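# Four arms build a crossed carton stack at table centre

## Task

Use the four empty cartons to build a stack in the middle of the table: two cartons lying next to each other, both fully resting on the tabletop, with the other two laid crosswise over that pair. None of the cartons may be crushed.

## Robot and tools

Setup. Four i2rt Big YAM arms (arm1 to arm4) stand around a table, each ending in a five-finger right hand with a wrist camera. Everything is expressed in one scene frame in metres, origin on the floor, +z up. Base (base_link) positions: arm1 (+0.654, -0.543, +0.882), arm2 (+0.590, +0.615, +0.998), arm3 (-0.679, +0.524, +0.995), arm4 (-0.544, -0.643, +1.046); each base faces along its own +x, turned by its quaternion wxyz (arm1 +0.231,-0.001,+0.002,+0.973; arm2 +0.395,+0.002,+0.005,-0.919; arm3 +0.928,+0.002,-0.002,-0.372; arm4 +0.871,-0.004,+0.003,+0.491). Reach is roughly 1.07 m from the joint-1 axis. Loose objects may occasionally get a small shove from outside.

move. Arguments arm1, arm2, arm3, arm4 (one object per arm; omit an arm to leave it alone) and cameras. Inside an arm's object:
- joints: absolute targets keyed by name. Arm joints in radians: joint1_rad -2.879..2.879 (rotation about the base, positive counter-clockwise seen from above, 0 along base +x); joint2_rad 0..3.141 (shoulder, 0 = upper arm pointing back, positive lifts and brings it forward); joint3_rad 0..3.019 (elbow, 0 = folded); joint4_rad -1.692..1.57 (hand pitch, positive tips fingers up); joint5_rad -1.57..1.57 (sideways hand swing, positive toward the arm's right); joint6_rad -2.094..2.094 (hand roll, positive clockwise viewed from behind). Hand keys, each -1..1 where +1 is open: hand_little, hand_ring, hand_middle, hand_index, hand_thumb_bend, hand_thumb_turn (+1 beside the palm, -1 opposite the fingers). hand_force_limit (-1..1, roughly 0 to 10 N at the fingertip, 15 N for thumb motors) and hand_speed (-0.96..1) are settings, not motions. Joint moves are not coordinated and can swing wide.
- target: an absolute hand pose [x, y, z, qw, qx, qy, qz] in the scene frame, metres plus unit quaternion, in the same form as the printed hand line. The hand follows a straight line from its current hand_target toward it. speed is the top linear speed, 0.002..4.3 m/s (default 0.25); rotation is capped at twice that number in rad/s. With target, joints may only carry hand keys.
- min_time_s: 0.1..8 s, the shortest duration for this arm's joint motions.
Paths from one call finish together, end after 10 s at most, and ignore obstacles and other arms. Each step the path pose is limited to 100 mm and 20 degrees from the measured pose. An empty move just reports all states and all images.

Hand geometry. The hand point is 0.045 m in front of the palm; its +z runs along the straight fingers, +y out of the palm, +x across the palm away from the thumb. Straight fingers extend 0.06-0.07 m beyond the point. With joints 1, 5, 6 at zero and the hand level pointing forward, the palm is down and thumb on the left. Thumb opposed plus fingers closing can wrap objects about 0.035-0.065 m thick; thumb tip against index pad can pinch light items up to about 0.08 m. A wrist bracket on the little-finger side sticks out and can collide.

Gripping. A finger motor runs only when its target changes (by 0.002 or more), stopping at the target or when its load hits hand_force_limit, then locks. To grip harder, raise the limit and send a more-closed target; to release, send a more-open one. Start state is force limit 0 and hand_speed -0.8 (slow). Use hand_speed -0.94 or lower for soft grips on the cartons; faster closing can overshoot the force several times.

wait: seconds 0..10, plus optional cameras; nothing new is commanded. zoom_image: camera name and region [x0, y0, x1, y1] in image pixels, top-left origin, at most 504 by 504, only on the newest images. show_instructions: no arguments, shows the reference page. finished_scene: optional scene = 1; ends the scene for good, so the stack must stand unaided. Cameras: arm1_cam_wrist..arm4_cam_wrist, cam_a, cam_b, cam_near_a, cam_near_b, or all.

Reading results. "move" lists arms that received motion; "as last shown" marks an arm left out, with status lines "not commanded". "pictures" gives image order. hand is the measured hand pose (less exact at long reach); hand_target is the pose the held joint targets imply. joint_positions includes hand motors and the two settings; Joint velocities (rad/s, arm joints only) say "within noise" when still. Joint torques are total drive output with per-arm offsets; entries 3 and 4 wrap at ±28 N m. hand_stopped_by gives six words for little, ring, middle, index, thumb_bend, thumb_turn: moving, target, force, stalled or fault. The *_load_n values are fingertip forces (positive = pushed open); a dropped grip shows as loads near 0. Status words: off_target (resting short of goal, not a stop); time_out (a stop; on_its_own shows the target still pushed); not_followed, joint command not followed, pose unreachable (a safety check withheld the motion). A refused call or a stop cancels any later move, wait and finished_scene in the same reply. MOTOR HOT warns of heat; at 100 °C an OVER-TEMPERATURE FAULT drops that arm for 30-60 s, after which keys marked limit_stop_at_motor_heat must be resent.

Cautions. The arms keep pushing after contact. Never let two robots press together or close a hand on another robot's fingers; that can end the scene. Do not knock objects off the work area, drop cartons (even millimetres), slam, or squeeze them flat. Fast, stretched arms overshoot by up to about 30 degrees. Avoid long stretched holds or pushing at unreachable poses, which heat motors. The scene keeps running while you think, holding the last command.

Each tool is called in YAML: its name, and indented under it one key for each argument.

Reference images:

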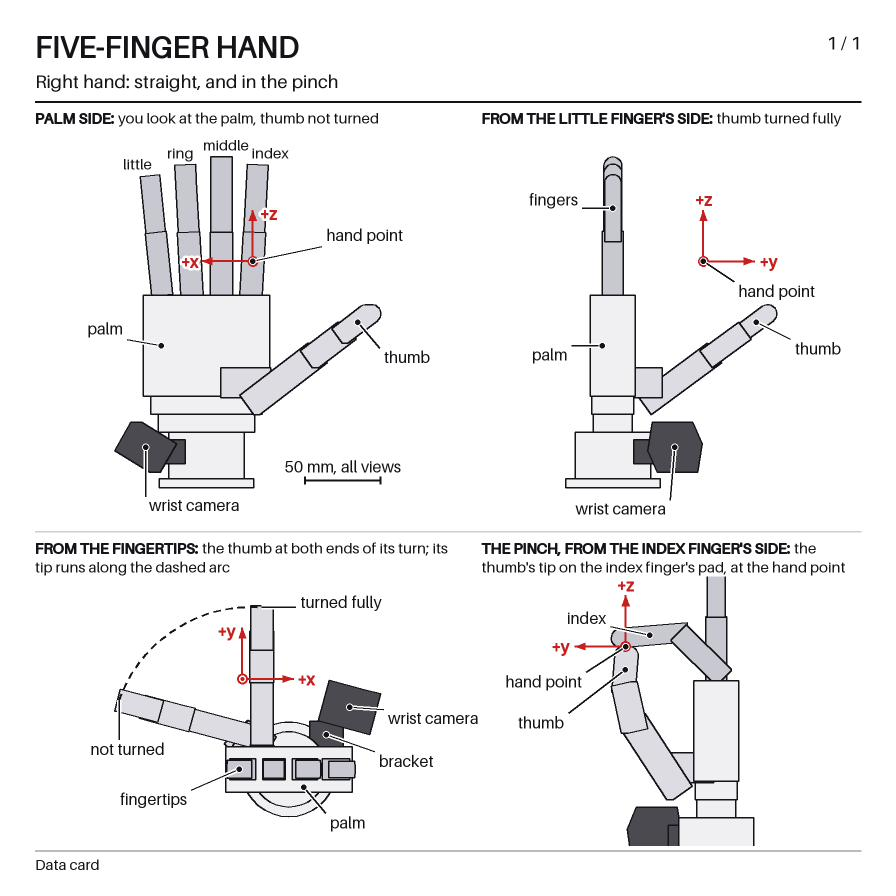

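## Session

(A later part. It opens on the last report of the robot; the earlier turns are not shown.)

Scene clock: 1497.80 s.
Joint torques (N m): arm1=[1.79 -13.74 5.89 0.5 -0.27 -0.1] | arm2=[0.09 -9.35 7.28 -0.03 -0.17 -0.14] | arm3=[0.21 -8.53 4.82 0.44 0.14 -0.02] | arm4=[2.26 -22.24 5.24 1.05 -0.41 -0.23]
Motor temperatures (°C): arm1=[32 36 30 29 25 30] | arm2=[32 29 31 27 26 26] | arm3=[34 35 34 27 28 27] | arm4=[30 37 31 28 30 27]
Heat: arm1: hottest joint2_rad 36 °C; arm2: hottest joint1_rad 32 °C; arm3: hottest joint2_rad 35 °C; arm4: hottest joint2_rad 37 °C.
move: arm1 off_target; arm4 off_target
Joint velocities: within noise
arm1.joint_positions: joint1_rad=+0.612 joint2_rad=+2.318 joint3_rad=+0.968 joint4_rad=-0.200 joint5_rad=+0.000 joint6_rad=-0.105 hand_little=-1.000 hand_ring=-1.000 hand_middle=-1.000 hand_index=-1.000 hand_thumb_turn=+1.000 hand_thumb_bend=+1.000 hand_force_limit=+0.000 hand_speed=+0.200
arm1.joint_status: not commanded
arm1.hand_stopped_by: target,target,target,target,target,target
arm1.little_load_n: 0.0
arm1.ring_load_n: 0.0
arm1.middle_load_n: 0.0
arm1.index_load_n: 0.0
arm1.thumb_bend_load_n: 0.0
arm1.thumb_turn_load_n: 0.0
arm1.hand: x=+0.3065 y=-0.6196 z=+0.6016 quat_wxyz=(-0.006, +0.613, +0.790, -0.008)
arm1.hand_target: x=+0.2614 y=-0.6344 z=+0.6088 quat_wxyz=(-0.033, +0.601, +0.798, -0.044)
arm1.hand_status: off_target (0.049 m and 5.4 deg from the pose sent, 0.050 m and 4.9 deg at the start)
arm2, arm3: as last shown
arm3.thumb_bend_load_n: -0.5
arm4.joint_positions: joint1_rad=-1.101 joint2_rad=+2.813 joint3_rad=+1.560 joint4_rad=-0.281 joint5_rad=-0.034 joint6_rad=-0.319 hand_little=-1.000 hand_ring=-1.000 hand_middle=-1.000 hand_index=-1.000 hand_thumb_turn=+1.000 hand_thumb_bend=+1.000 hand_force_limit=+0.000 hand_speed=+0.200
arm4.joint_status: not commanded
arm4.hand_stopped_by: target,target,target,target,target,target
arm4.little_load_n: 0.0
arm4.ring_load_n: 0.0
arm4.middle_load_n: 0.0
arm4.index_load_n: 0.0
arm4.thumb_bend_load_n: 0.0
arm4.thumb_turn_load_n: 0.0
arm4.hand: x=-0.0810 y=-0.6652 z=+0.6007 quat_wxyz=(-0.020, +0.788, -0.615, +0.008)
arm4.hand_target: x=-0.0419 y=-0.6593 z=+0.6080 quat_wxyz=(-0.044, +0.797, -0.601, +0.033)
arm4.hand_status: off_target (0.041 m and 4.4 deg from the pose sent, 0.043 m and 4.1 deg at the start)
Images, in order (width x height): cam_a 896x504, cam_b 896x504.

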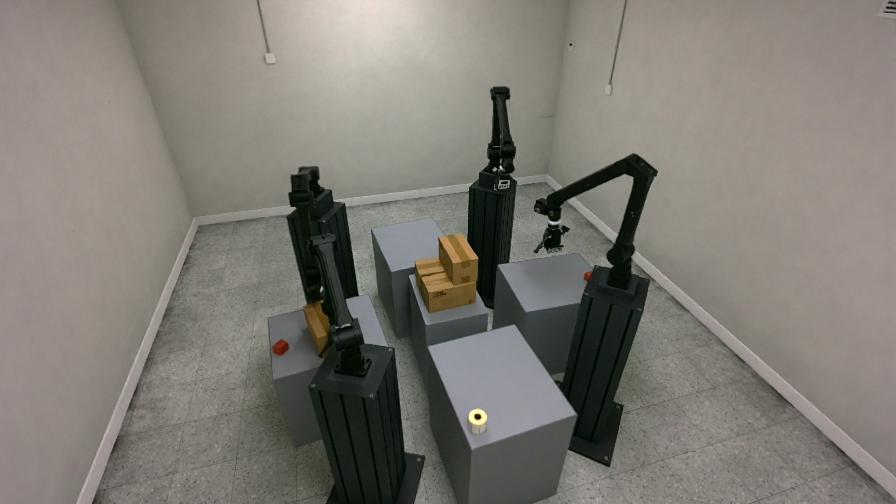

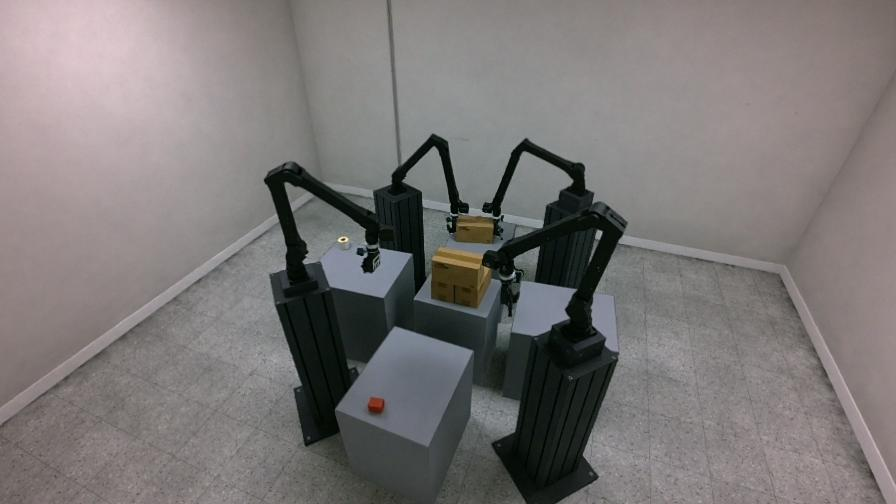

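move:
  arm4: {"target":[-0.042,-0.6600,0.650,-0.0479,0.7986,-0.6018,0.0361],"speed":0.06}
  arm1: {"target":[0.2610,-0.6342,0.650,-0.0361,0.6018,0.7986,-0.0479],"speed":0.06}
  cameras: ["cam_a","cam_b"]

zoom_image:
  camera: "cam_b"
  region: [430, 180, 530, 255]

zoom_image:
  camera: "cam_a"
  region: [280, 260, 380, 335]

Scene clock: 1503.77 s.
Joint torques (N m): arm1=[1.85 -16.15 3.99 0.53 -0.2 -0.13] | arm2=[0.5 -9.58 7.27 0.01 -0.2 -0.11] | arm3=[0.26 -8.59 4.81 0.47 0.15 -0.02] | arm4=[1.85 -26.17 3.51 1.16 -0.37 -0.27]
Motor temperatures (°C): arm1=[32 36 31 29 25 30] | arm2=[32 29 31 27 26 26] | arm3=[34 35 34 27 28 27] | arm4=[30 38 31 28 30 27]
Heat: arm1: hottest joint2_rad 36 °C; arm2: hottest joint1_rad 32 °C; arm3: hottest joint2_rad 35 °C; arm4: hottest joint2_rad 38 °C.
move: arm1 off_target; arm4 off_target
Joint velocities: within noise
arm1.joint_positions: joint1_rad=+0.612 joint2_rad=+2.232 joint3_rad=+0.956 joint4_rad=-0.264 joint5_rad=-0.003 joint6_rad=-0.102 hand_little=-1.000 hand_ring=-1.000 hand_middle=-1.000 hand_index=-1.000 hand_thumb_turn=+1.000 hand_thumb_bend=+1.000 hand_force_limit=+0.000 hand_speed=+0.200
arm1.joint_status: not commanded
arm1.hand_stopped_by: target,target,target,target,target,target
arm1.little_load_n: 0.0
arm1.ring_load_n: -0.5
arm1.middle_load_n: 0.0
arm1.index_load_n: 0.0
arm1.thumb_bend_load_n: 0.0
arm1.thumb_turn_load_n: 0.0
arm1.hand: x=+0.2977 y=-0.6215 z=+0.6337 quat_wxyz=(-0.008, +0.614, +0.789, -0.013)
arm1.hand_target: x=+0.2619 y=-0.6342 z=+0.6509 quat_wxyz=(-0.036, +0.601, +0.797, -0.048)
arm1.hand_status: off_target (0.042 m and 5.4 deg from the pose sent, 0.068 m and 5.9 deg at the start)
arm2, arm3: as last shown
arm3.thumb_bend_load_n: 0.0
arm4.joint_positions: joint1_rad=-1.104 joint2_rad=+2.748 joint3_rad=+1.491 joint4_rad=-0.290 joint5_rad=-0.039 joint6_rad=-0.319 hand_little=-1.000 hand_ring=-1.000 hand_middle=-1.000 hand_index=-1.000 hand_thumb_turn=+1.000 hand_thumb_bend=+1.000 hand_force_limit=+0.000 hand_speed=+0.200
arm4.joint_status: not commanded
arm4.hand_stopped_by: target,target,target,target,target,target
arm4.little_load_n: 0.0
arm4.ring_load_n: 0.0
arm4.middle_load_n: 0.0
arm4.index_load_n: 0.0
arm4.thumb_bend_load_n: 0.0
arm4.thumb_turn_load_n: 0.0
arm4.hand: x=-0.0897 y=-0.6646 z=+0.6259 quat_wxyz=(-0.018, +0.787, -0.616, +0.002)
arm4.hand_target: x=-0.0432 y=-0.6597 z=+0.6509 quat_wxyz=(-0.048, +0.797, -0.601, +0.036)
arm4.hand_status: off_target (0.054 m and 5.6 deg from the pose sent, 0.063 m and 4.9 deg at the start)
Images, in order (width x height): cam_a 896x504, cam_b 896x504.

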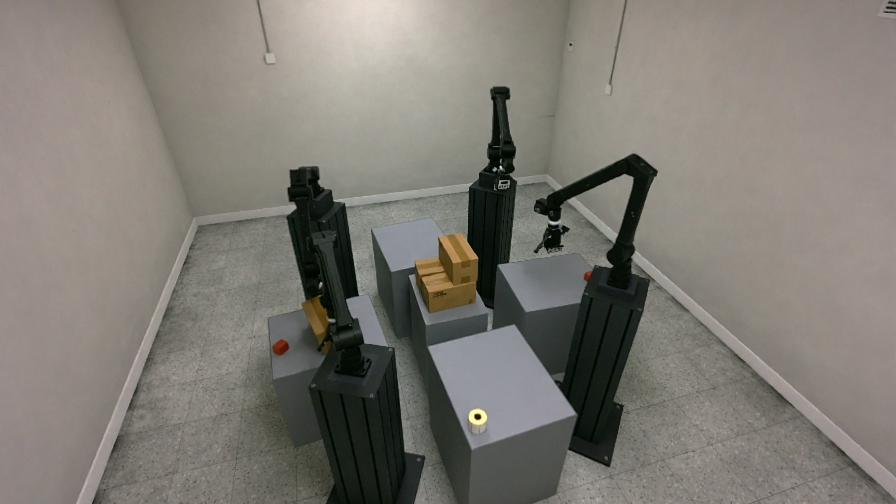

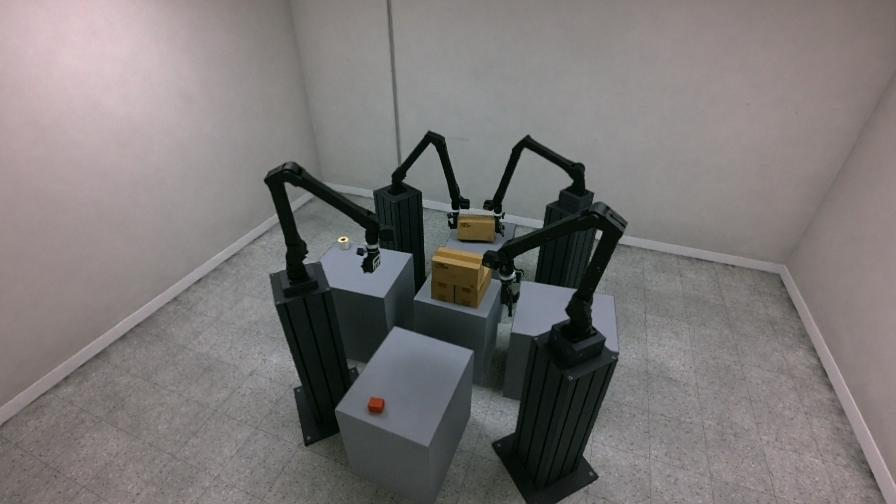

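Scaled by 5.040 from the camera's image (finer frame: 1280x720).

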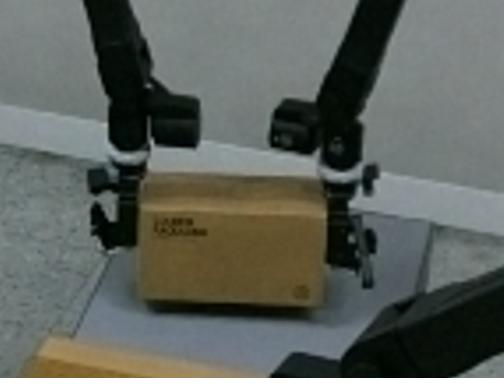

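Scaled by 5.040 from the camera's image (finer frame: 1280x720).

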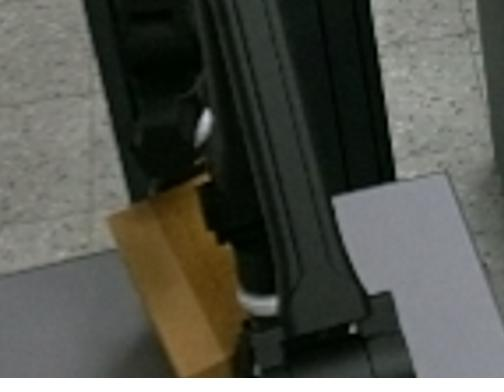

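move:
  arm4: {"target":[-0.041,-0.6600,0.598,-0.0439,0.7986,-0.6018,0.0331],"speed":0.05}
  arm1: {"target":[0.2600,-0.6342,0.596,-0.0331,0.6018,0.7986,-0.0439],"speed":0.05}

move:
  arm4: {"target":[-0.068,-0.667,0.596,-0.0160,0.7986,-0.6018,0.0120],"speed":0.04}
  arm1: {"target":[0.2860,-0.626,0.594,-0.0120,0.6018,0.7986,-0.0160],"speed":0.04}

move:
  arm4: {"target":[-0.105,-0.677,0.598,0,0.7986,-0.6018,0],"speed":0.06}
  arm1: {"target":[0.3220,-0.616,0.598,0,0.6018,0.7986,0],"speed":0.06}
  cameras: ["cam_a","cam_b","cam_near_a"]

zoom_image:
  camera: "cam_b"
  region: [430, 190, 530, 265]

zoom_image:
  camera: "cam_a"
  region: [280, 270, 380, 345]

Scene clock: 1515.27 s.
Joint torques (N m): arm1=[1.44 -13.74 5.45 1.17 -0.13 -0.12] | arm2=[0.38 -9.93 7.28 -0.06 -0.16 -0.12] | arm3=[0.21 -8.53 4.86 0.47 0.14 -0.01] | arm4=[2.32 -22.24 5.41 1.5 -0.2 -0.15]
Motor temperatures (°C): arm1=[32 36 31 29 25 30] | arm2=[32 29 31 27 26 26] | arm3=[34 35 34 27 28 27] | arm4=[30 39 31 28 30 27]
Heat: arm1: hottest joint2_rad 36 °C; arm2: hottest joint1_rad 32 °C; arm3: hottest joint2_rad 35 °C; arm4: hottest joint2_rad 39 °C.
move: arm1 off_target; arm4 off_target
Joint velocities: within noise
arm1.joint_positions: joint1_rad=+0.616 joint2_rad=+2.336 joint3_rad=+0.984 joint4_rad=-0.203 joint5_rad=-0.003 joint6_rad=-0.102 hand_little=-1.000 hand_ring=-1.000 hand_middle=-1.000 hand_index=-1.000 hand_thumb_turn=+1.000 hand_thumb_bend=+1.000 hand_force_limit=+0.000 hand_speed=+0.200
arm1.joint_status: not commanded
arm1.hand_stopped_by: target,target,target,target,target,target
arm1.little_load_n: 0.0
arm1.ring_load_n: 0.0
arm1.middle_load_n: 0.0
arm1.index_load_n: 0.0
arm1.thumb_bend_load_n: 0.0
arm1.thumb_turn_load_n: 0.0
arm1.hand: x=+0.3049 y=-0.6221 z=+0.5961 quat_wxyz=(-0.003, +0.613, +0.790, -0.008)
arm1.hand_target: x=+0.2610 y=-0.6342 z=+0.5991 quat_wxyz=(-0.033, +0.601, +0.797, -0.044)
arm1.hand_status: off_target (0.047 m and 5.6 deg from the pose sent, 0.055 m and 4.9 deg at the start)
arm2, arm3: as last shown
arm2.little_load_n: 0.5
arm4.joint_positions: joint1_rad=-1.103 joint2_rad=+2.831 joint3_rad=+1.576 joint4_rad=-0.290 joint5_rad=-0.040 joint6_rad=-0.332 hand_little=-1.000 hand_ring=-1.000 hand_middle=-1.000 hand_index=-1.000 hand_thumb_turn=+1.000 hand_thumb_bend=+1.000 hand_force_limit=+0.000 hand_speed=+0.200
arm4.joint_status: not commanded
arm4.hand_stopped_by: target,target,target,target,target,target
arm4.little_load_n: 0.0
arm4.ring_load_n: 0.0
arm4.middle_load_n: 0.0
arm4.index_load_n: 0.0
arm4.thumb_bend_load_n: -0.5
arm4.thumb_turn_load_n: 0.0
arm4.hand: x=-0.0834 y=-0.6656 z=+0.5945 quat_wxyz=(-0.020, +0.792, -0.611, +0.002)
arm4.hand_target: x=-0.0419 y=-0.6598 z=+0.6005 quat_wxyz=(-0.044, +0.797, -0.601, +0.033)
arm4.hand_status: off_target (0.043 m and 4.7 deg from the pose sent, 0.056 m and 5.0 deg at the start)
pictures: none

Scene clock: 1516.63 s.
Joint torques (N m): arm1=[1.08 -13.1 4 -0.05 0.1 -0.15] | arm2=[0.91 -9.23 7.16 -0.02 -0.22 -0.13] | arm3=[0.32 -8.53 4.86 0.49 0.14 -0.01] | arm4=[1.61 -21.13 3.84 0.58 0.09 -0.16]
Motor temperatures (°C): arm1=[32 36 31 29 25 30] | arm2=[32 29 31 27 26 26] | arm3=[34 35 34 27 28 27] | arm4=[30 39 31 28 30 27]
Heat: arm1: hottest joint2_rad 36 °C; arm2: hottest joint1_rad 32 °C; arm3: hottest joint2_rad 35 °C; arm4: hottest joint2_rad 39 °C.
move: arm1 off_target; arm4 off_target
Joint velocities: within noise
arm1.joint_positions: joint1_rad=+0.616 joint2_rad=+2.344 joint3_rad=+0.990 joint4_rad=-0.210 joint5_rad=-0.002 joint6_rad=-0.105 hand_little=-1.000 hand_ring=-1.000 hand_middle=-1.000 hand_index=-1.000 hand_thumb_turn=+1.000 hand_thumb_bend=+1.000 hand_force_limit=+0.000 hand_speed=+0.200
arm1.joint_status: not commanded
arm1.hand_stopped_by: target,target,target,target,target,target
arm1.little_load_n: 0.5
arm1.ring_load_n: 0.0
arm1.middle_load_n: 0.0
arm1.index_load_n: 0.0
arm1.thumb_bend_load_n: 0.0
arm1.thumb_turn_load_n: 0.0
arm1.hand: x=+0.3063 y=-0.6214 z=+0.5941 quat_wxyz=(+0.000, +0.611, +0.791, -0.004)
arm1.hand_target: x=+0.2861 y=-0.6261 z=+0.5946 quat_wxyz=(-0.012, +0.602, +0.798, -0.016)
arm1.hand_status: off_target (0.021 m and 2.4 deg from the pose sent, 0.020 m and 2.1 deg at the start)
arm2.joint_positions: joint1_rad=-0.329 joint2_rad=+1.509 joint3_rad=+0.822 joint4_rad=-0.888 joint5_rad=-0.007 joint6_rad=+0.478 hand_little=-1.000 hand_ring=-1.000 hand_middle=-1.000 hand_index=-1.000 hand_thumb_turn=+1.000 hand_thumb_bend=+1.000 hand_force_limit=+0.000 hand_speed=+0.200
arm2.joint_status: not commanded
arm2.hand_stopped_by: target,target,target,target,target,target
arm2.little_load_n: 0.0
arm2.ring_load_n: 0.0
arm2.middle_load_n: 0.0
arm2.index_load_n: 0.0
arm2.thumb_bend_load_n: 0.0
arm2.thumb_turn_load_n: 0.0
arm2.hand: x=+0.3312 y=+0.4167 z=+0.9993 quat_wxyz=(+0.000, -0.706, -0.708, -0.005)
arm2.hand_target: x=+0.3300 y=+0.4200 z=+0.9999 quat_wxyz=(+0.000, -0.707, -0.707, +0.000)
arm2.hand_status: not commanded
arm3: as last shown
arm4.joint_positions: joint1_rad=-1.103 joint2_rad=+2.833 joint3_rad=+1.584 joint4_rad=-0.309 joint5_rad=-0.024 joint6_rad=-0.339 hand_little=-1.000 hand_ring=-1.000 hand_middle=-1.000 hand_index=-1.000 hand_thumb_turn=+1.000 hand_thumb_bend=+1.000 hand_force_limit=+0.000 hand_speed=+0.200
arm4.joint_status: not commanded
arm4.hand_stopped_by: target,target,target,target,target,target
arm4.little_load_n: 0.0
arm4.ring_load_n: 0.0
arm4.middle_load_n: 0.0
arm4.index_load_n: 0.0
arm4.thumb_bend_load_n: 0.0
arm4.thumb_turn_load_n: 0.0
arm4.hand: x=-0.0855 y=-0.6690 z=+0.5949 quat_wxyz=(-0.009, +0.794, -0.608, +0.001)
arm4.hand_target: x=-0.0683 y=-0.6670 z=+0.5964 quat_wxyz=(-0.016, +0.798, -0.602, +0.012)
arm4.hand_status: off_target (0.018 m and 1.8 deg from the pose sent, 0.016 m and 1.8 deg at the start)
pictures: none

Scene clock: 1517.80 s.
Joint torques (N m): arm1=[0.44 -14.04 1.01 0.18 0.15 -0.05] | arm2=[-0.03 -9.41 7.1 -0.06 -0.19 -0.12] | arm3=[0.15 -8.59 4.83 0.47 0.13 -0.01] | arm4=[0.15 -22.83 1.46 0.72 0.13 -0.19]
Motor temperatures (°C): arm1=[32 37 31 29 25 30] | arm2=[32 29 31 27 26 26] | arm3=[34 35 34 27 28 27] | arm4=[30 39 31 28 30 27]
Heat: arm1: hottest joint2_rad 37 °C; arm2: hottest joint1_rad 32 °C; arm3: hottest joint2_rad 35 °C; arm4: hottest joint2_rad 39 °C.
move: arm1 done; arm4 off_target
Joint velocities: within noise
arm1.joint_positions: joint1_rad=+0.616 joint2_rad=+2.344 joint3_rad=+0.949 joint4_rad=-0.198 joint5_rad=+0.001 joint6_rad=-0.121 hand_little=-1.000 hand_ring=-1.000 hand_middle=-1.000 hand_index=-1.000 hand_thumb_turn=+1.000 hand_thumb_bend=+1.000 hand_force_limit=+0.000 hand_speed=+0.200
arm1.joint_status: not commanded
arm1.hand_stopped_by: target,target,target,target,target,target
arm1.little_load_n: 0.0
arm1.ring_load_n: 0.5
arm1.middle_load_n: 0.0
arm1.index_load_n: 0.0
arm1.thumb_bend_load_n: 0.0
arm1.thumb_turn_load_n: 0.0
arm1.hand: x=+0.3290 y=-0.6164 z=+0.5929 quat_wxyz=(+0.009, +0.605, +0.796, +0.007)
arm1.hand_target: x=+0.3220 y=-0.6161 z=+0.5980 quat_wxyz=(+0.000, +0.602, +0.799, +0.000)
arm1.hand_status: done (0.009 m and 1.4 deg from the pose sent, 0.017 m and 1.4 deg at the start)
arm2: as last shown
arm3.joint_positions: joint1_rad=+0.585 joint2_rad=+1.424 joint3_rad=+0.737 joint4_rad=-0.896 joint5_rad=+0.001 joint6_rad=-0.173 hand_little=-1.000 hand_ring=-1.000 hand_middle=-1.000 hand_index=-1.000 hand_thumb_turn=+1.000 hand_thumb_bend=+1.000 hand_force_limit=+0.000 hand_speed=+0.200
arm3.joint_status: not commanded
arm3.hand_stopped_by: target,target,target,target,target,target
arm3.little_load_n: 0.0
arm3.ring_load_n: 0.0
arm3.middle_load_n: 0.0
arm3.index_load_n: 0.0
arm3.thumb_bend_load_n: 0.0
arm3.thumb_turn_load_n: 0.0
arm3.hand: x=-0.4186 y=+0.4965 z=+1.0023 quat_wxyz=(+0.001, +0.705, -0.709, -0.003)
arm3.hand_target: x=-0.4200 y=+0.4999 z=+1.0001 quat_wxyz=(+0.000, +0.707, -0.707, +0.000)
arm3.hand_status: not commanded
arm4.joint_positions: joint1_rad=-1.107 joint2_rad=+2.833 joint3_rad=+1.527 joint4_rad=-0.288 joint5_rad=-0.012 joint6_rad=-0.356 hand_little=-1.000 hand_ring=-1.000 hand_middle=-1.000 hand_index=-1.000 hand_thumb_turn=+1.000 hand_thumb_bend=+1.000 hand_force_limit=+0.000 hand_speed=+0.200
arm4.joint_status: not commanded
arm4.hand_stopped_by: target,target,target,target,target,target
arm4.little_load_n: 0.0
arm4.ring_load_n: 0.0
arm4.middle_load_n: 0.0
arm4.index_load_n: 0.0
arm4.thumb_bend_load_n: 0.0
arm4.thumb_turn_load_n: 0.0
arm4.hand: x=-0.1164 y=-0.6723 z=+0.5911 quat_wxyz=(+0.006, +0.798, -0.603, -0.011)
arm4.hand_target: x=-0.1053 y=-0.6770 z=+0.5979 quat_wxyz=(+0.000, +0.799, -0.602, +0.000)
arm4.hand_status: off_target (0.014 m and 1.5 deg from the pose sent, 0.021 m and 1.4 deg at the start)
Images, in order (width x height): cam_a 896x504, cam_b 896x504, cam_near_a 896x504.

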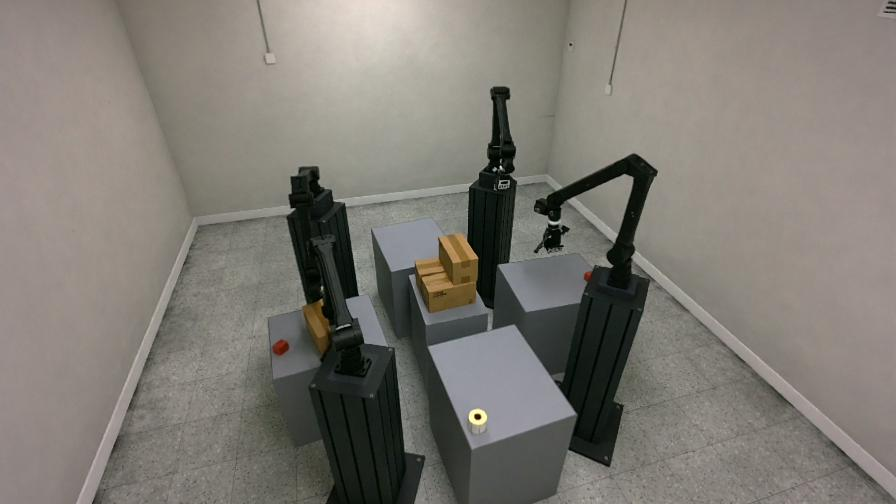

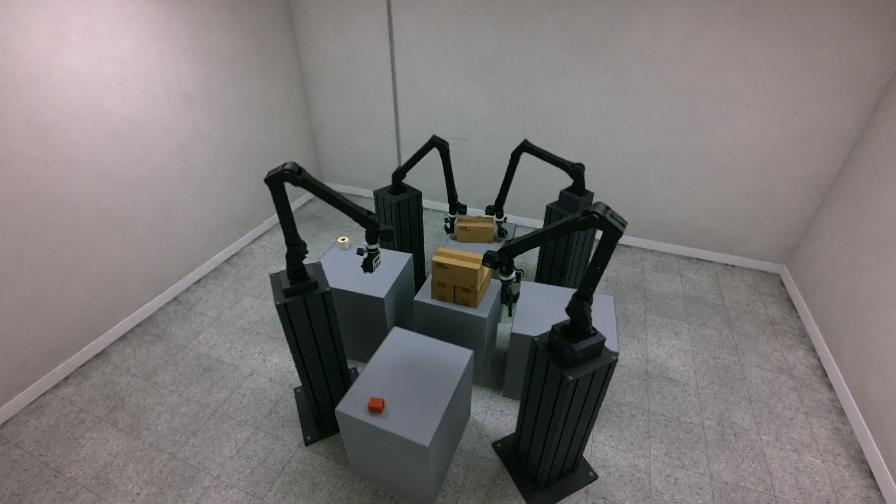

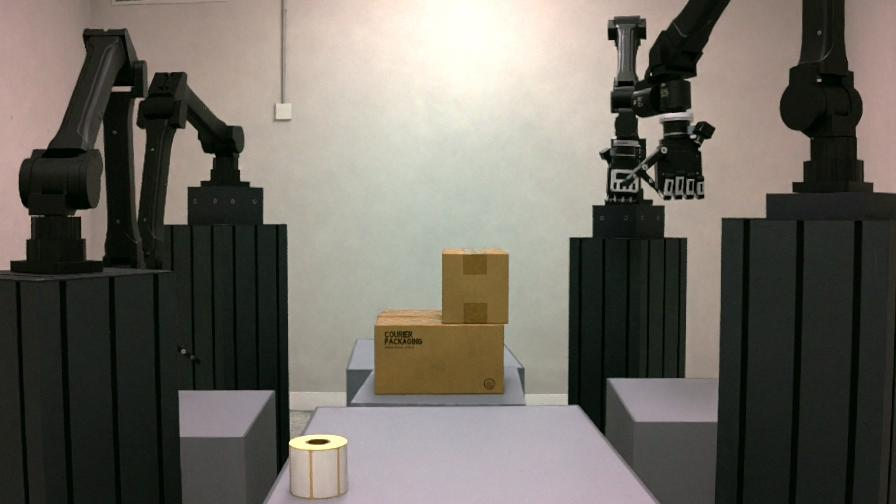

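Scaled by 5.040 from the camera's image (finer frame: 1280x720).

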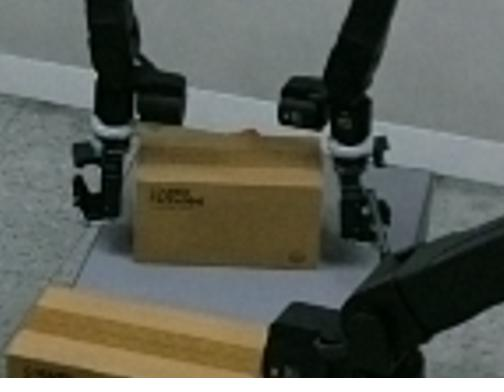

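Scaled by 5.040 from the camera's image (finer frame: 1280x720).

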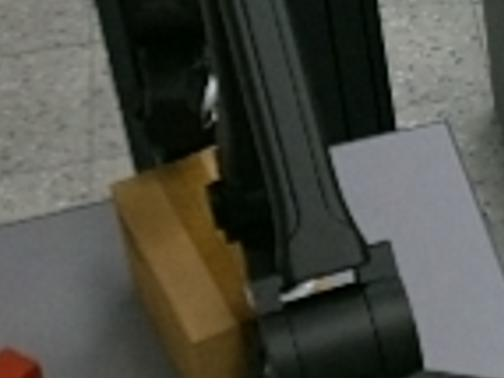

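zoom_image:
  camera: "cam_b"
  region: [435, 205, 515, 265]

zoom_image:
  camera: "cam_a"
  region: [295, 290, 355, 345]

Scaled by 6.300 from the camera's image (finer frame: 1280x720).

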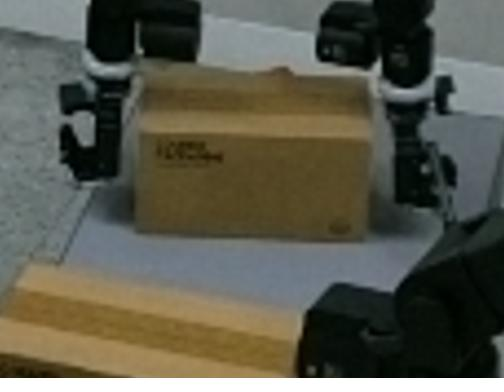

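Scaled by 8.400 from the camera's image (finer frame: 1280x720).

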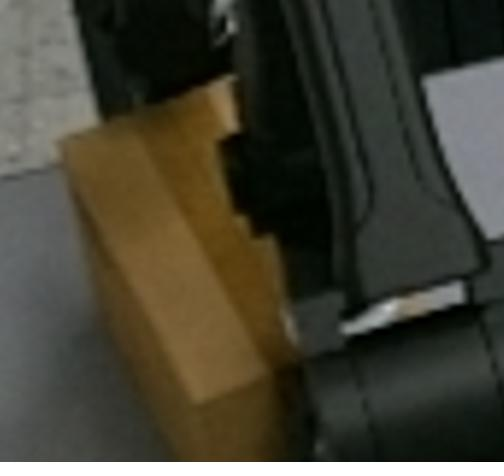

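move:
  arm4: {"target":[-0.100,-0.691,0.604,0,0.7934,-0.6088,0],"speed":0.08}
  arm1: {"target":[0.3250,-0.631,0.602,0,0.6088,0.7934,0],"speed":0.08}

move:
  arm4: {"target":[-0.080,-0.685,0.602,-0.0159,0.7934,-0.6088,0.0122],"speed":0.06}
  arm1: {"target":[0.306,-0.637,0.600,-0.0122,0.6088,0.7934,-0.0159],"speed":0.06}

move:
  arm4: {"target":[-0.056,-0.6785,0.604,-0.0317,0.7934,-0.6088,0.0244],"speed":0.05}
  arm1: {"target":[0.2820,-0.6440,0.602,-0.0244,0.6088,0.7934,-0.0317],"speed":0.05}

move:
  arm4: {"target":[-0.0373,-0.6740,0.608,-0.0436,0.7934,-0.6088,0.0335],"speed":0.05}
  arm1: {"target":[0.2637,-0.6487,0.606,-0.0335,0.6088,0.7934,-0.0436],"speed":0.05}

move:
  arm4: {"target":[-0.0373,-0.6740,0.650,-0.0436,0.7934,-0.6088,0.0335],"speed":0.06}
  arm1: {"target":[0.2637,-0.6487,0.648,-0.0335,0.6088,0.7934,-0.0436],"speed":0.06}
  cameras: ["cam_a","cam_b"]

zoom_image:
  camera: "cam_b"
  region: [435, 200, 515, 260]

zoom_image:
  camera: "cam_a"
  region: [280, 260, 380, 335]

Scene clock: 1541.53 s.
Joint torques (N m): arm1=[0.91 -14.15 0.91 -0.01 0.13 0.1] | arm2=[1.08 -9.93 7.23 0.09 -0.22 -0.15] | arm3=[0.26 -8.64 4.82 0.5 0.15 -0.02] | arm4=[0.44 -22.83 2.02 0.25 0.13 -0.2]
Motor temperatures (°C): arm1=[32 37 30 29 25 30] | arm2=[32 29 31 27 26 26] | arm3=[34 34 34 27 28 27] | arm4=[30 38 31 28 30 27]
Heat: arm1: hottest joint2_rad 37 °C; arm2: hottest joint1_rad 32 °C; arm3: hottest joint1_rad 34 °C; arm4: hottest joint2_rad 38 °C.
move: arm1 done; arm4 off_target
Joint velocities: within noise
arm1.joint_positions: joint1_rad=+0.645 joint2_rad=+2.333 joint3_rad=+0.943 joint4_rad=-0.198 joint5_rad=+0.002 joint6_rad=-0.087 hand_little=-1.000 hand_ring=-1.000 hand_middle=-1.000 hand_index=-1.000 hand_thumb_turn=+1.000 hand_thumb_bend=+1.000 hand_force_limit=+0.000 hand_speed=+0.200
arm1.joint_status: not commanded
arm1.hand_stopped_by: target,target,target,target,target,target
arm1.little_load_n: 0.0
arm1.ring_load_n: 0.0
arm1.middle_load_n: 0.0
arm1.index_load_n: 0.0
arm1.thumb_bend_load_n: -0.5
arm1.thumb_turn_load_n: 0.0
arm1.hand: x=+0.3298 y=-0.6281 z=+0.5964 quat_wxyz=(+0.007, +0.607, +0.795, +0.006)
arm1.hand_target: x=+0.3251 y=-0.6309 z=+0.6019 quat_wxyz=(+0.000, +0.609, +0.793, +0.000)
arm1.hand_status: done (0.008 m and 1.0 deg from the pose sent, 0.018 m and 1.4 deg at the start)
arm2, arm3: as last shown
arm4.joint_positions: joint1_rad=-1.139 joint2_rad=+2.823 joint3_rad=+1.527 joint4_rad=-0.291 joint5_rad=-0.011 joint6_rad=-0.368 hand_little=-1.000 hand_ring=-1.000 hand_middle=-1.000 hand_index=-1.000 hand_thumb_turn=+1.000 hand_thumb_bend=+1.000 hand_force_limit=+0.000 hand_speed=+0.200
arm4.joint_status: not commanded
arm4.hand_stopped_by: target,target,target,target,target,target
arm4.little_load_n: 0.0
arm4.ring_load_n: 0.0
arm4.middle_load_n: 0.0
arm4.index_load_n: 0.0
arm4.thumb_bend_load_n: -0.5
arm4.thumb_turn_load_n: 0.0
arm4.hand: x=-0.1121 y=-0.6871 z=+0.5958 quat_wxyz=(+0.004, +0.792, -0.611, -0.008)
arm4.hand_target: x=-0.1002 y=-0.6910 z=+0.6040 quat_wxyz=(+0.000, +0.793, -0.609, +0.000)
arm4.hand_status: off_target (0.015 m and 1.0 deg from the pose sent, 0.028 m and 1.6 deg at the start)
pictures: none

Scene clock: 1542.63 s.
Joint torques (N m): arm1=[0.85 -13.8 2.48 0.17 0.04 0.1] | arm2=[0.32 -9.88 7.25 -0.09 -0.17 -0.11] | arm3=[0.21 -8.53 4.79 0.49 0.13 -0.01] | arm4=[1.2 -22.71 2.67 0.76 -0.05 -0.09]
Motor temperatures (°C): arm1=[32 37 30 29 25 30] | arm2=[32 29 31 27 26 26] | arm3=[34 34 34 27 28 27] | arm4=[30 38 31 28 30 27]
Heat: arm1: hottest joint2_rad 37 °C; arm2: hottest joint1_rad 32 °C; arm3: hottest joint1_rad 34 °C; arm4: hottest joint2_rad 38 °C.
move: arm1 off_target; arm4 off_target
Joint velocities: within noise
arm1.joint_positions: joint1_rad=+0.647 joint2_rad=+2.333 joint3_rad=+0.948 joint4_rad=-0.184 joint5_rad=+0.002 joint6_rad=-0.082 hand_little=-1.000 hand_ring=-1.000 hand_middle=-1.000 hand_index=-1.000 hand_thumb_turn=+1.000 hand_thumb_bend=+1.000 hand_force_limit=+0.000 hand_speed=+0.200
arm1.joint_status: not commanded
arm1.hand_stopped_by: target,target,target,target,target,target
arm1.little_load_n: 0.0
arm1.ring_load_n: 0.0
arm1.middle_load_n: 0.0
arm1.index_load_n: 0.0
arm1.thumb_bend_load_n: 0.0
arm1.thumb_turn_load_n: 0.0
arm1.hand: x=+0.3231 y=-0.6303 z=+0.5955 quat_wxyz=(+0.000, +0.608, +0.794, -0.001)
arm1.hand_target: x=+0.3061 y=-0.6369 z=+0.6003 quat_wxyz=(-0.012, +0.609, +0.793, -0.016)
arm1.hand_status: off_target (0.019 m and 2.2 deg from the pose sent, 0.026 m and 3.3 deg at the start)
arm2, arm3: as last shown
arm3.middle_load_n: 0.5
arm4.joint_positions: joint1_rad=-1.139 joint2_rad=+2.823 joint3_rad=+1.550 joint4_rad=-0.291 joint5_rad=-0.022 joint6_rad=-0.368 hand_little=-1.000 hand_ring=-1.000 hand_middle=-1.000 hand_index=-1.000 hand_thumb_turn=+1.000 hand_thumb_bend=+1.000 hand_force_limit=+0.000 hand_speed=+0.200
arm4.joint_status: not commanded
arm4.hand_stopped_by: target,target,target,target,target,target
arm4.little_load_n: 0.0
arm4.ring_load_n: 0.0
arm4.middle_load_n: 0.0
arm4.index_load_n: 0.5
arm4.thumb_bend_load_n: 0.0
arm4.thumb_turn_load_n: 0.0
arm4.hand: x=-0.0972 y=-0.6867 z=+0.5968 quat_wxyz=(-0.007, +0.792, -0.611, +0.000)
arm4.hand_target: x=-0.0802 y=-0.6850 z=+0.6023 quat_wxyz=(-0.016, +0.793, -0.609, +0.012)
arm4.hand_status: off_target (0.018 m and 1.8 deg from the pose sent, 0.033 m and 3.2 deg at the start)
pictures: none

Scene clock: 1543.63 s.
Joint torques (N m): arm1=[1.26 -14.15 3.56 0.21 -0.02 0.06] | arm2=[0.67 -8.64 7.24 0.18 -0.21 -0.14] | arm3=[0.21 -8.41 4.81 0.5 0.15 -0.01] | arm4=[1.26 -22.89 3.77 0.9 -0.11 0.01]
Motor temperatures (°C): arm1=[32 37 30 29 25 30] | arm2=[32 29 31 27 26 26] | arm3=[34 34 34 27 28 27] | arm4=[30 38 31 28 30 27]
Heat: arm1: hottest joint2_rad 37 °C; arm2: hottest joint1_rad 32 °C; arm3: hottest joint1_rad 34 °C; arm4: hottest joint2_rad 38 °C.
move: arm1 off_target; arm4 off_target
Joint velocities: within noise
arm1.joint_positions: joint1_rad=+0.650 joint2_rad=+2.333 joint3_rad=+0.972 joint4_rad=-0.184 joint5_rad=+0.000 joint6_rad=-0.074 hand_little=-1.000 hand_ring=-1.000 hand_middle=-1.000 hand_index=-1.000 hand_thumb_turn=+1.000 hand_thumb_bend=+1.000 hand_force_limit=+0.000 hand_speed=+0.200
arm1.joint_status: not commanded
arm1.hand_stopped_by: target,target,target,target,target,target
arm1.little_load_n: 0.0
arm1.ring_load_n: 0.5
arm1.middle_load_n: 0.0
arm1.index_load_n: 0.0
arm1.thumb_bend_load_n: 0.0
arm1.thumb_turn_load_n: 0.0
arm1.hand: x=+0.3087 y=-0.6350 z=+0.5959 quat_wxyz=(-0.007, +0.610, +0.792, -0.010)
arm1.hand_target: x=+0.2825 y=-0.6440 z=+0.6028 quat_wxyz=(-0.024, +0.608, +0.793, -0.032)
arm1.hand_status: off_target (0.029 m and 3.2 deg from the pose sent, 0.044 m and 4.5 deg at the start)
arm2, arm3: as last shown
arm3.middle_load_n: 0.0
arm4.joint_positions: joint1_rad=-1.129 joint2_rad=+2.823 joint3_rad=+1.574 joint4_rad=-0.291 joint5_rad=-0.034 joint6_rad=-0.368 hand_little=-1.000 hand_ring=-1.000 hand_middle=-1.000 hand_index=-1.000 hand_thumb_turn=+1.000 hand_thumb_bend=+1.000 hand_force_limit=+0.000 hand_speed=+0.200
arm4.joint_status: not commanded
arm4.hand_stopped_by: target,target,target,target,target,target
arm4.little_load_n: 0.0
arm4.ring_load_n: 0.0
arm4.middle_load_n: 0.0
arm4.index_load_n: 0.0
arm4.thumb_bend_load_n: 0.0
arm4.thumb_turn_load_n: -0.5
arm4.hand: x=-0.0817 y=-0.6817 z=+0.5981 quat_wxyz=(-0.018, +0.794, -0.607, +0.006)
arm4.hand_target: x=-0.0564 y=-0.6785 z=+0.6047 quat_wxyz=(-0.032, +0.793, -0.608, +0.024)
arm4.hand_status: off_target (0.027 m and 2.6 deg from the pose sent, 0.043 m and 4.0 deg at the start)
pictures: none

Scene clock: 1544.60 s.
Joint torques (N m): arm1=[1.08 -15.21 5.03 0.34 -0.08 0] | arm2=[0.03 -9.41 7.15 -0.25 -0.22 -0.12] | arm3=[0.21 -8.59 4.83 0.5 0.14 -0.02] | arm4=[2.2 -23.06 5.14 0.95 -0.21 0.06]
Motor temperatures (°C): arm1=[32 37 30 29 25 30] | arm2=[32 29 31 27 26 26] | arm3=[34 34 34 27 28 27] | arm4=[30 38 31 28 30 27]
Heat: arm1: hottest joint2_rad 37 °C; arm2: hottest joint1_rad 32 °C; arm3: hottest joint1_rad 34 °C; arm4: hottest joint2_rad 38 °C.
move: arm1 off_target; arm4 off_target
Joint velocities: within noise
arm1.joint_positions: joint1_rad=+0.650 joint2_rad=+2.333 joint3_rad=+0.976 joint4_rad=-0.189 joint5_rad=+0.000 joint6_rad=-0.067 hand_little=-1.000 hand_ring=-1.000 hand_middle=-1.000 hand_index=-1.000 hand_thumb_turn=+1.000 hand_thumb_bend=+1.000 hand_force_limit=+0.000 hand_speed=+0.200
arm1.joint_status: not commanded
arm1.hand_stopped_by: target,target,target,target,target,target
arm1.little_load_n: 0.0
arm1.ring_load_n: 0.0
arm1.middle_load_n: 0.0
arm1.index_load_n: 0.0
arm1.thumb_bend_load_n: 0.0
arm1.thumb_turn_load_n: 0.0
arm1.hand: x=+0.3075 y=-0.6357 z=+0.5963 quat_wxyz=(-0.006, +0.613, +0.790, -0.010)
arm1.hand_target: x=+0.2648 y=-0.6485 z=+0.6080 quat_wxyz=(-0.033, +0.608, +0.792, -0.044)
arm1.hand_status: off_target (0.047 m and 5.0 deg from the pose sent, 0.048 m and 4.9 deg at the start)
arm2, arm3: as last shown
arm4.joint_positions: joint1_rad=-1.129 joint2_rad=+2.823 joint3_rad=+1.576 joint4_rad=-0.291 joint5_rad=-0.042 joint6_rad=-0.366 hand_little=-1.000 hand_ring=-1.000 hand_middle=-1.000 hand_index=-1.000 hand_thumb_turn=+1.000 hand_thumb_bend=+1.000 hand_force_limit=+0.000 hand_speed=+0.200
arm4.joint_status: not commanded
arm4.hand_stopped_by: target,target,target,target,target,target
arm4.little_load_n: 0.0
arm4.ring_load_n: 0.0
arm4.middle_load_n: 0.0
arm4.index_load_n: 0.0
arm4.thumb_bend_load_n: 0.0
arm4.thumb_turn_load_n: 0.0
arm4.hand: x=-0.0803 y=-0.6801 z=+0.5983 quat_wxyz=(-0.022, +0.794, -0.607, +0.005)
arm4.hand_target: x=-0.0384 y=-0.6736 z=+0.6099 quat_wxyz=(-0.044, +0.792, -0.608, +0.033)
arm4.hand_status: off_target (0.045 m and 4.1 deg from the pose sent, 0.046 m and 4.2 deg at the start)
pictures: none

Scene clock: 1545.87 s.
Joint torques (N m): arm1=[1.32 -16.62 4.21 0.59 -0.03 -0.05] | arm2=[0.79 -9.35 7.05 0.21 -0.2 -0.11] | arm3=[0.32 -8.53 4.82 0.47 0.14 -0.01] | arm4=[2.02 -26.05 3.71 1.09 -0.16 0]
Motor temperatures (°C): arm1=[32 37 30 29 25 30] | arm2=[32 29 31 27 26 26] | arm3=[34 34 34 27 28 27] | arm4=[30 38 31 28 30 27]
Heat: arm1: hottest joint2_rad 37 °C; arm2: hottest joint1_rad 32 °C; arm3: hottest joint1_rad 34 °C; arm4: hottest joint2_rad 38 °C.
move: arm1 off_target; arm4 off_target
Joint velocities: within noise
arm1.joint_positions: joint1_rad=+0.651 joint2_rad=+2.247 joint3_rad=+0.959 joint4_rad=-0.276 joint5_rad=-0.001 joint6_rad=-0.062 hand_little=-1.000 hand_ring=-1.000 hand_middle=-1.000 hand_index=-1.000 hand_thumb_turn=+1.000 hand_thumb_bend=+1.000 hand_force_limit=+0.000 hand_speed=+0.200
arm1.joint_status: not commanded
arm1.hand_stopped_by: target,target,target,target,target,target
arm1.little_load_n: 0.0
arm1.ring_load_n: 0.0
arm1.middle_load_n: 0.0
arm1.index_load_n: 0.0
arm1.thumb_bend_load_n: 0.0
arm1.thumb_turn_load_n: 0.0
arm1.hand: x=+0.3068 y=-0.6364 z=+0.6295 quat_wxyz=(-0.001, +0.615, +0.789, -0.004)
arm1.hand_target: x=+0.2649 y=-0.6487 z=+0.6492 quat_wxyz=(-0.033, +0.608, +0.792, -0.044)
arm1.hand_status: off_target (0.048 m and 6.0 deg from the pose sent, 0.069 m and 5.0 deg at the start)
arm2, arm3: as last shown
arm4.joint_positions: joint1_rad=-1.128 joint2_rad=+2.751 joint3_rad=+1.520 joint4_rad=-0.318 joint5_rad=-0.044 joint6_rad=-0.360 hand_little=-1.000 hand_ring=-1.000 hand_middle=-1.000 hand_index=-1.000 hand_thumb_turn=+1.000 hand_thumb_bend=+1.000 hand_force_limit=+0.000 hand_speed=+0.200
arm4.joint_status: not commanded
arm4.hand_stopped_by: target,target,target,target,target,target
arm4.little_load_n: 0.0
arm4.ring_load_n: 0.0
arm4.middle_load_n: 0.0
arm4.index_load_n: 0.0
arm4.thumb_bend_load_n: 0.0
arm4.thumb_turn_load_n: 0.0
arm4.hand: x=-0.0820 y=-0.6784 z=+0.6280 quat_wxyz=(-0.020, +0.792, -0.610, +0.000)
arm4.hand_target: x=-0.0384 y=-0.6737 z=+0.6509 quat_wxyz=(-0.044, +0.792, -0.608, +0.033)
arm4.hand_status: off_target (0.050 m and 4.7 deg from the pose sent, 0.068 m and 4.1 deg at the start)
Images, in order (width x height): cam_a 896x504, cam_b 896x504.

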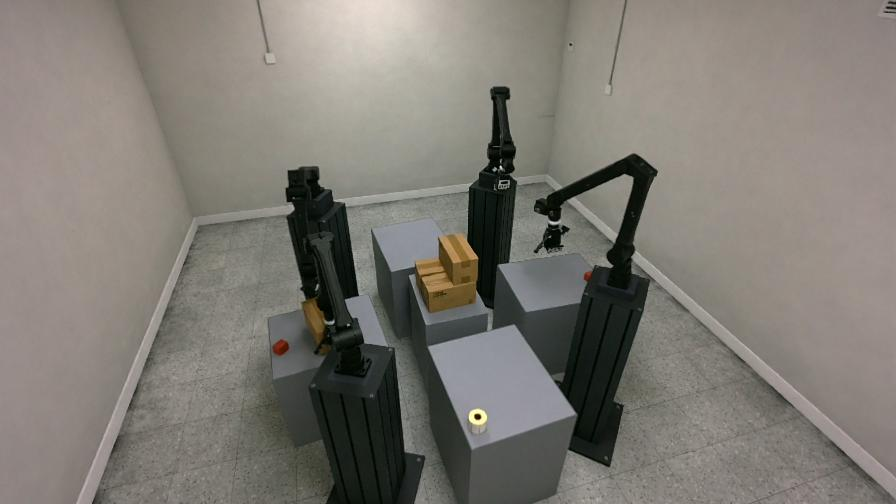

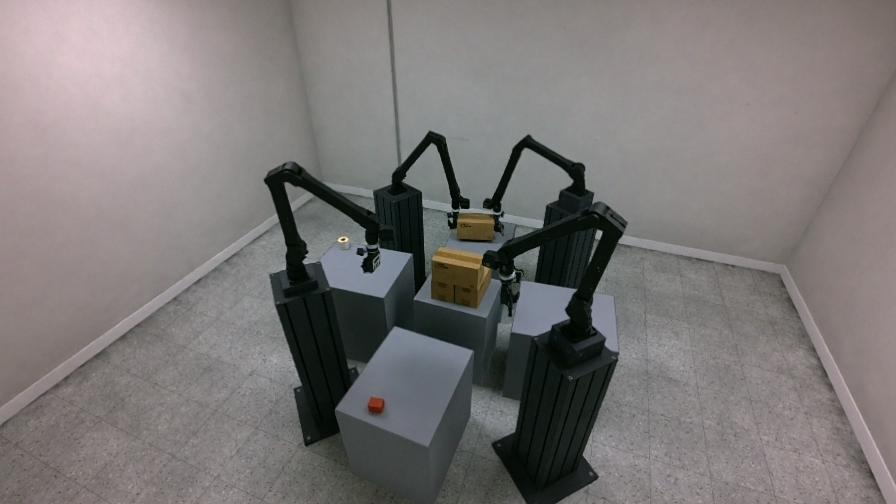

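Scaled by 6.300 from the camera's image (finer frame: 1280x720).

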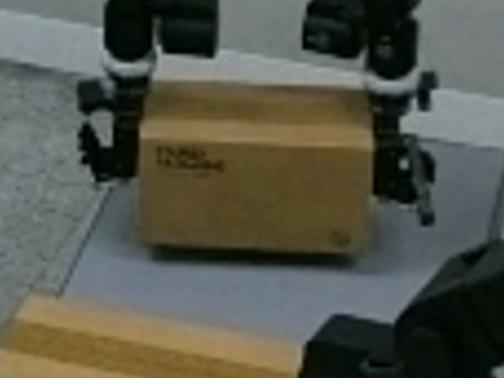

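Scaled by 5.040 from the camera's image (finer frame: 1280x720).

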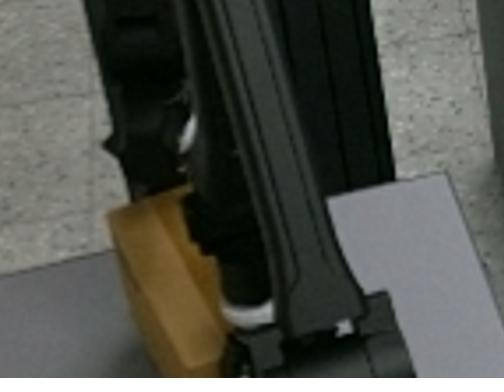

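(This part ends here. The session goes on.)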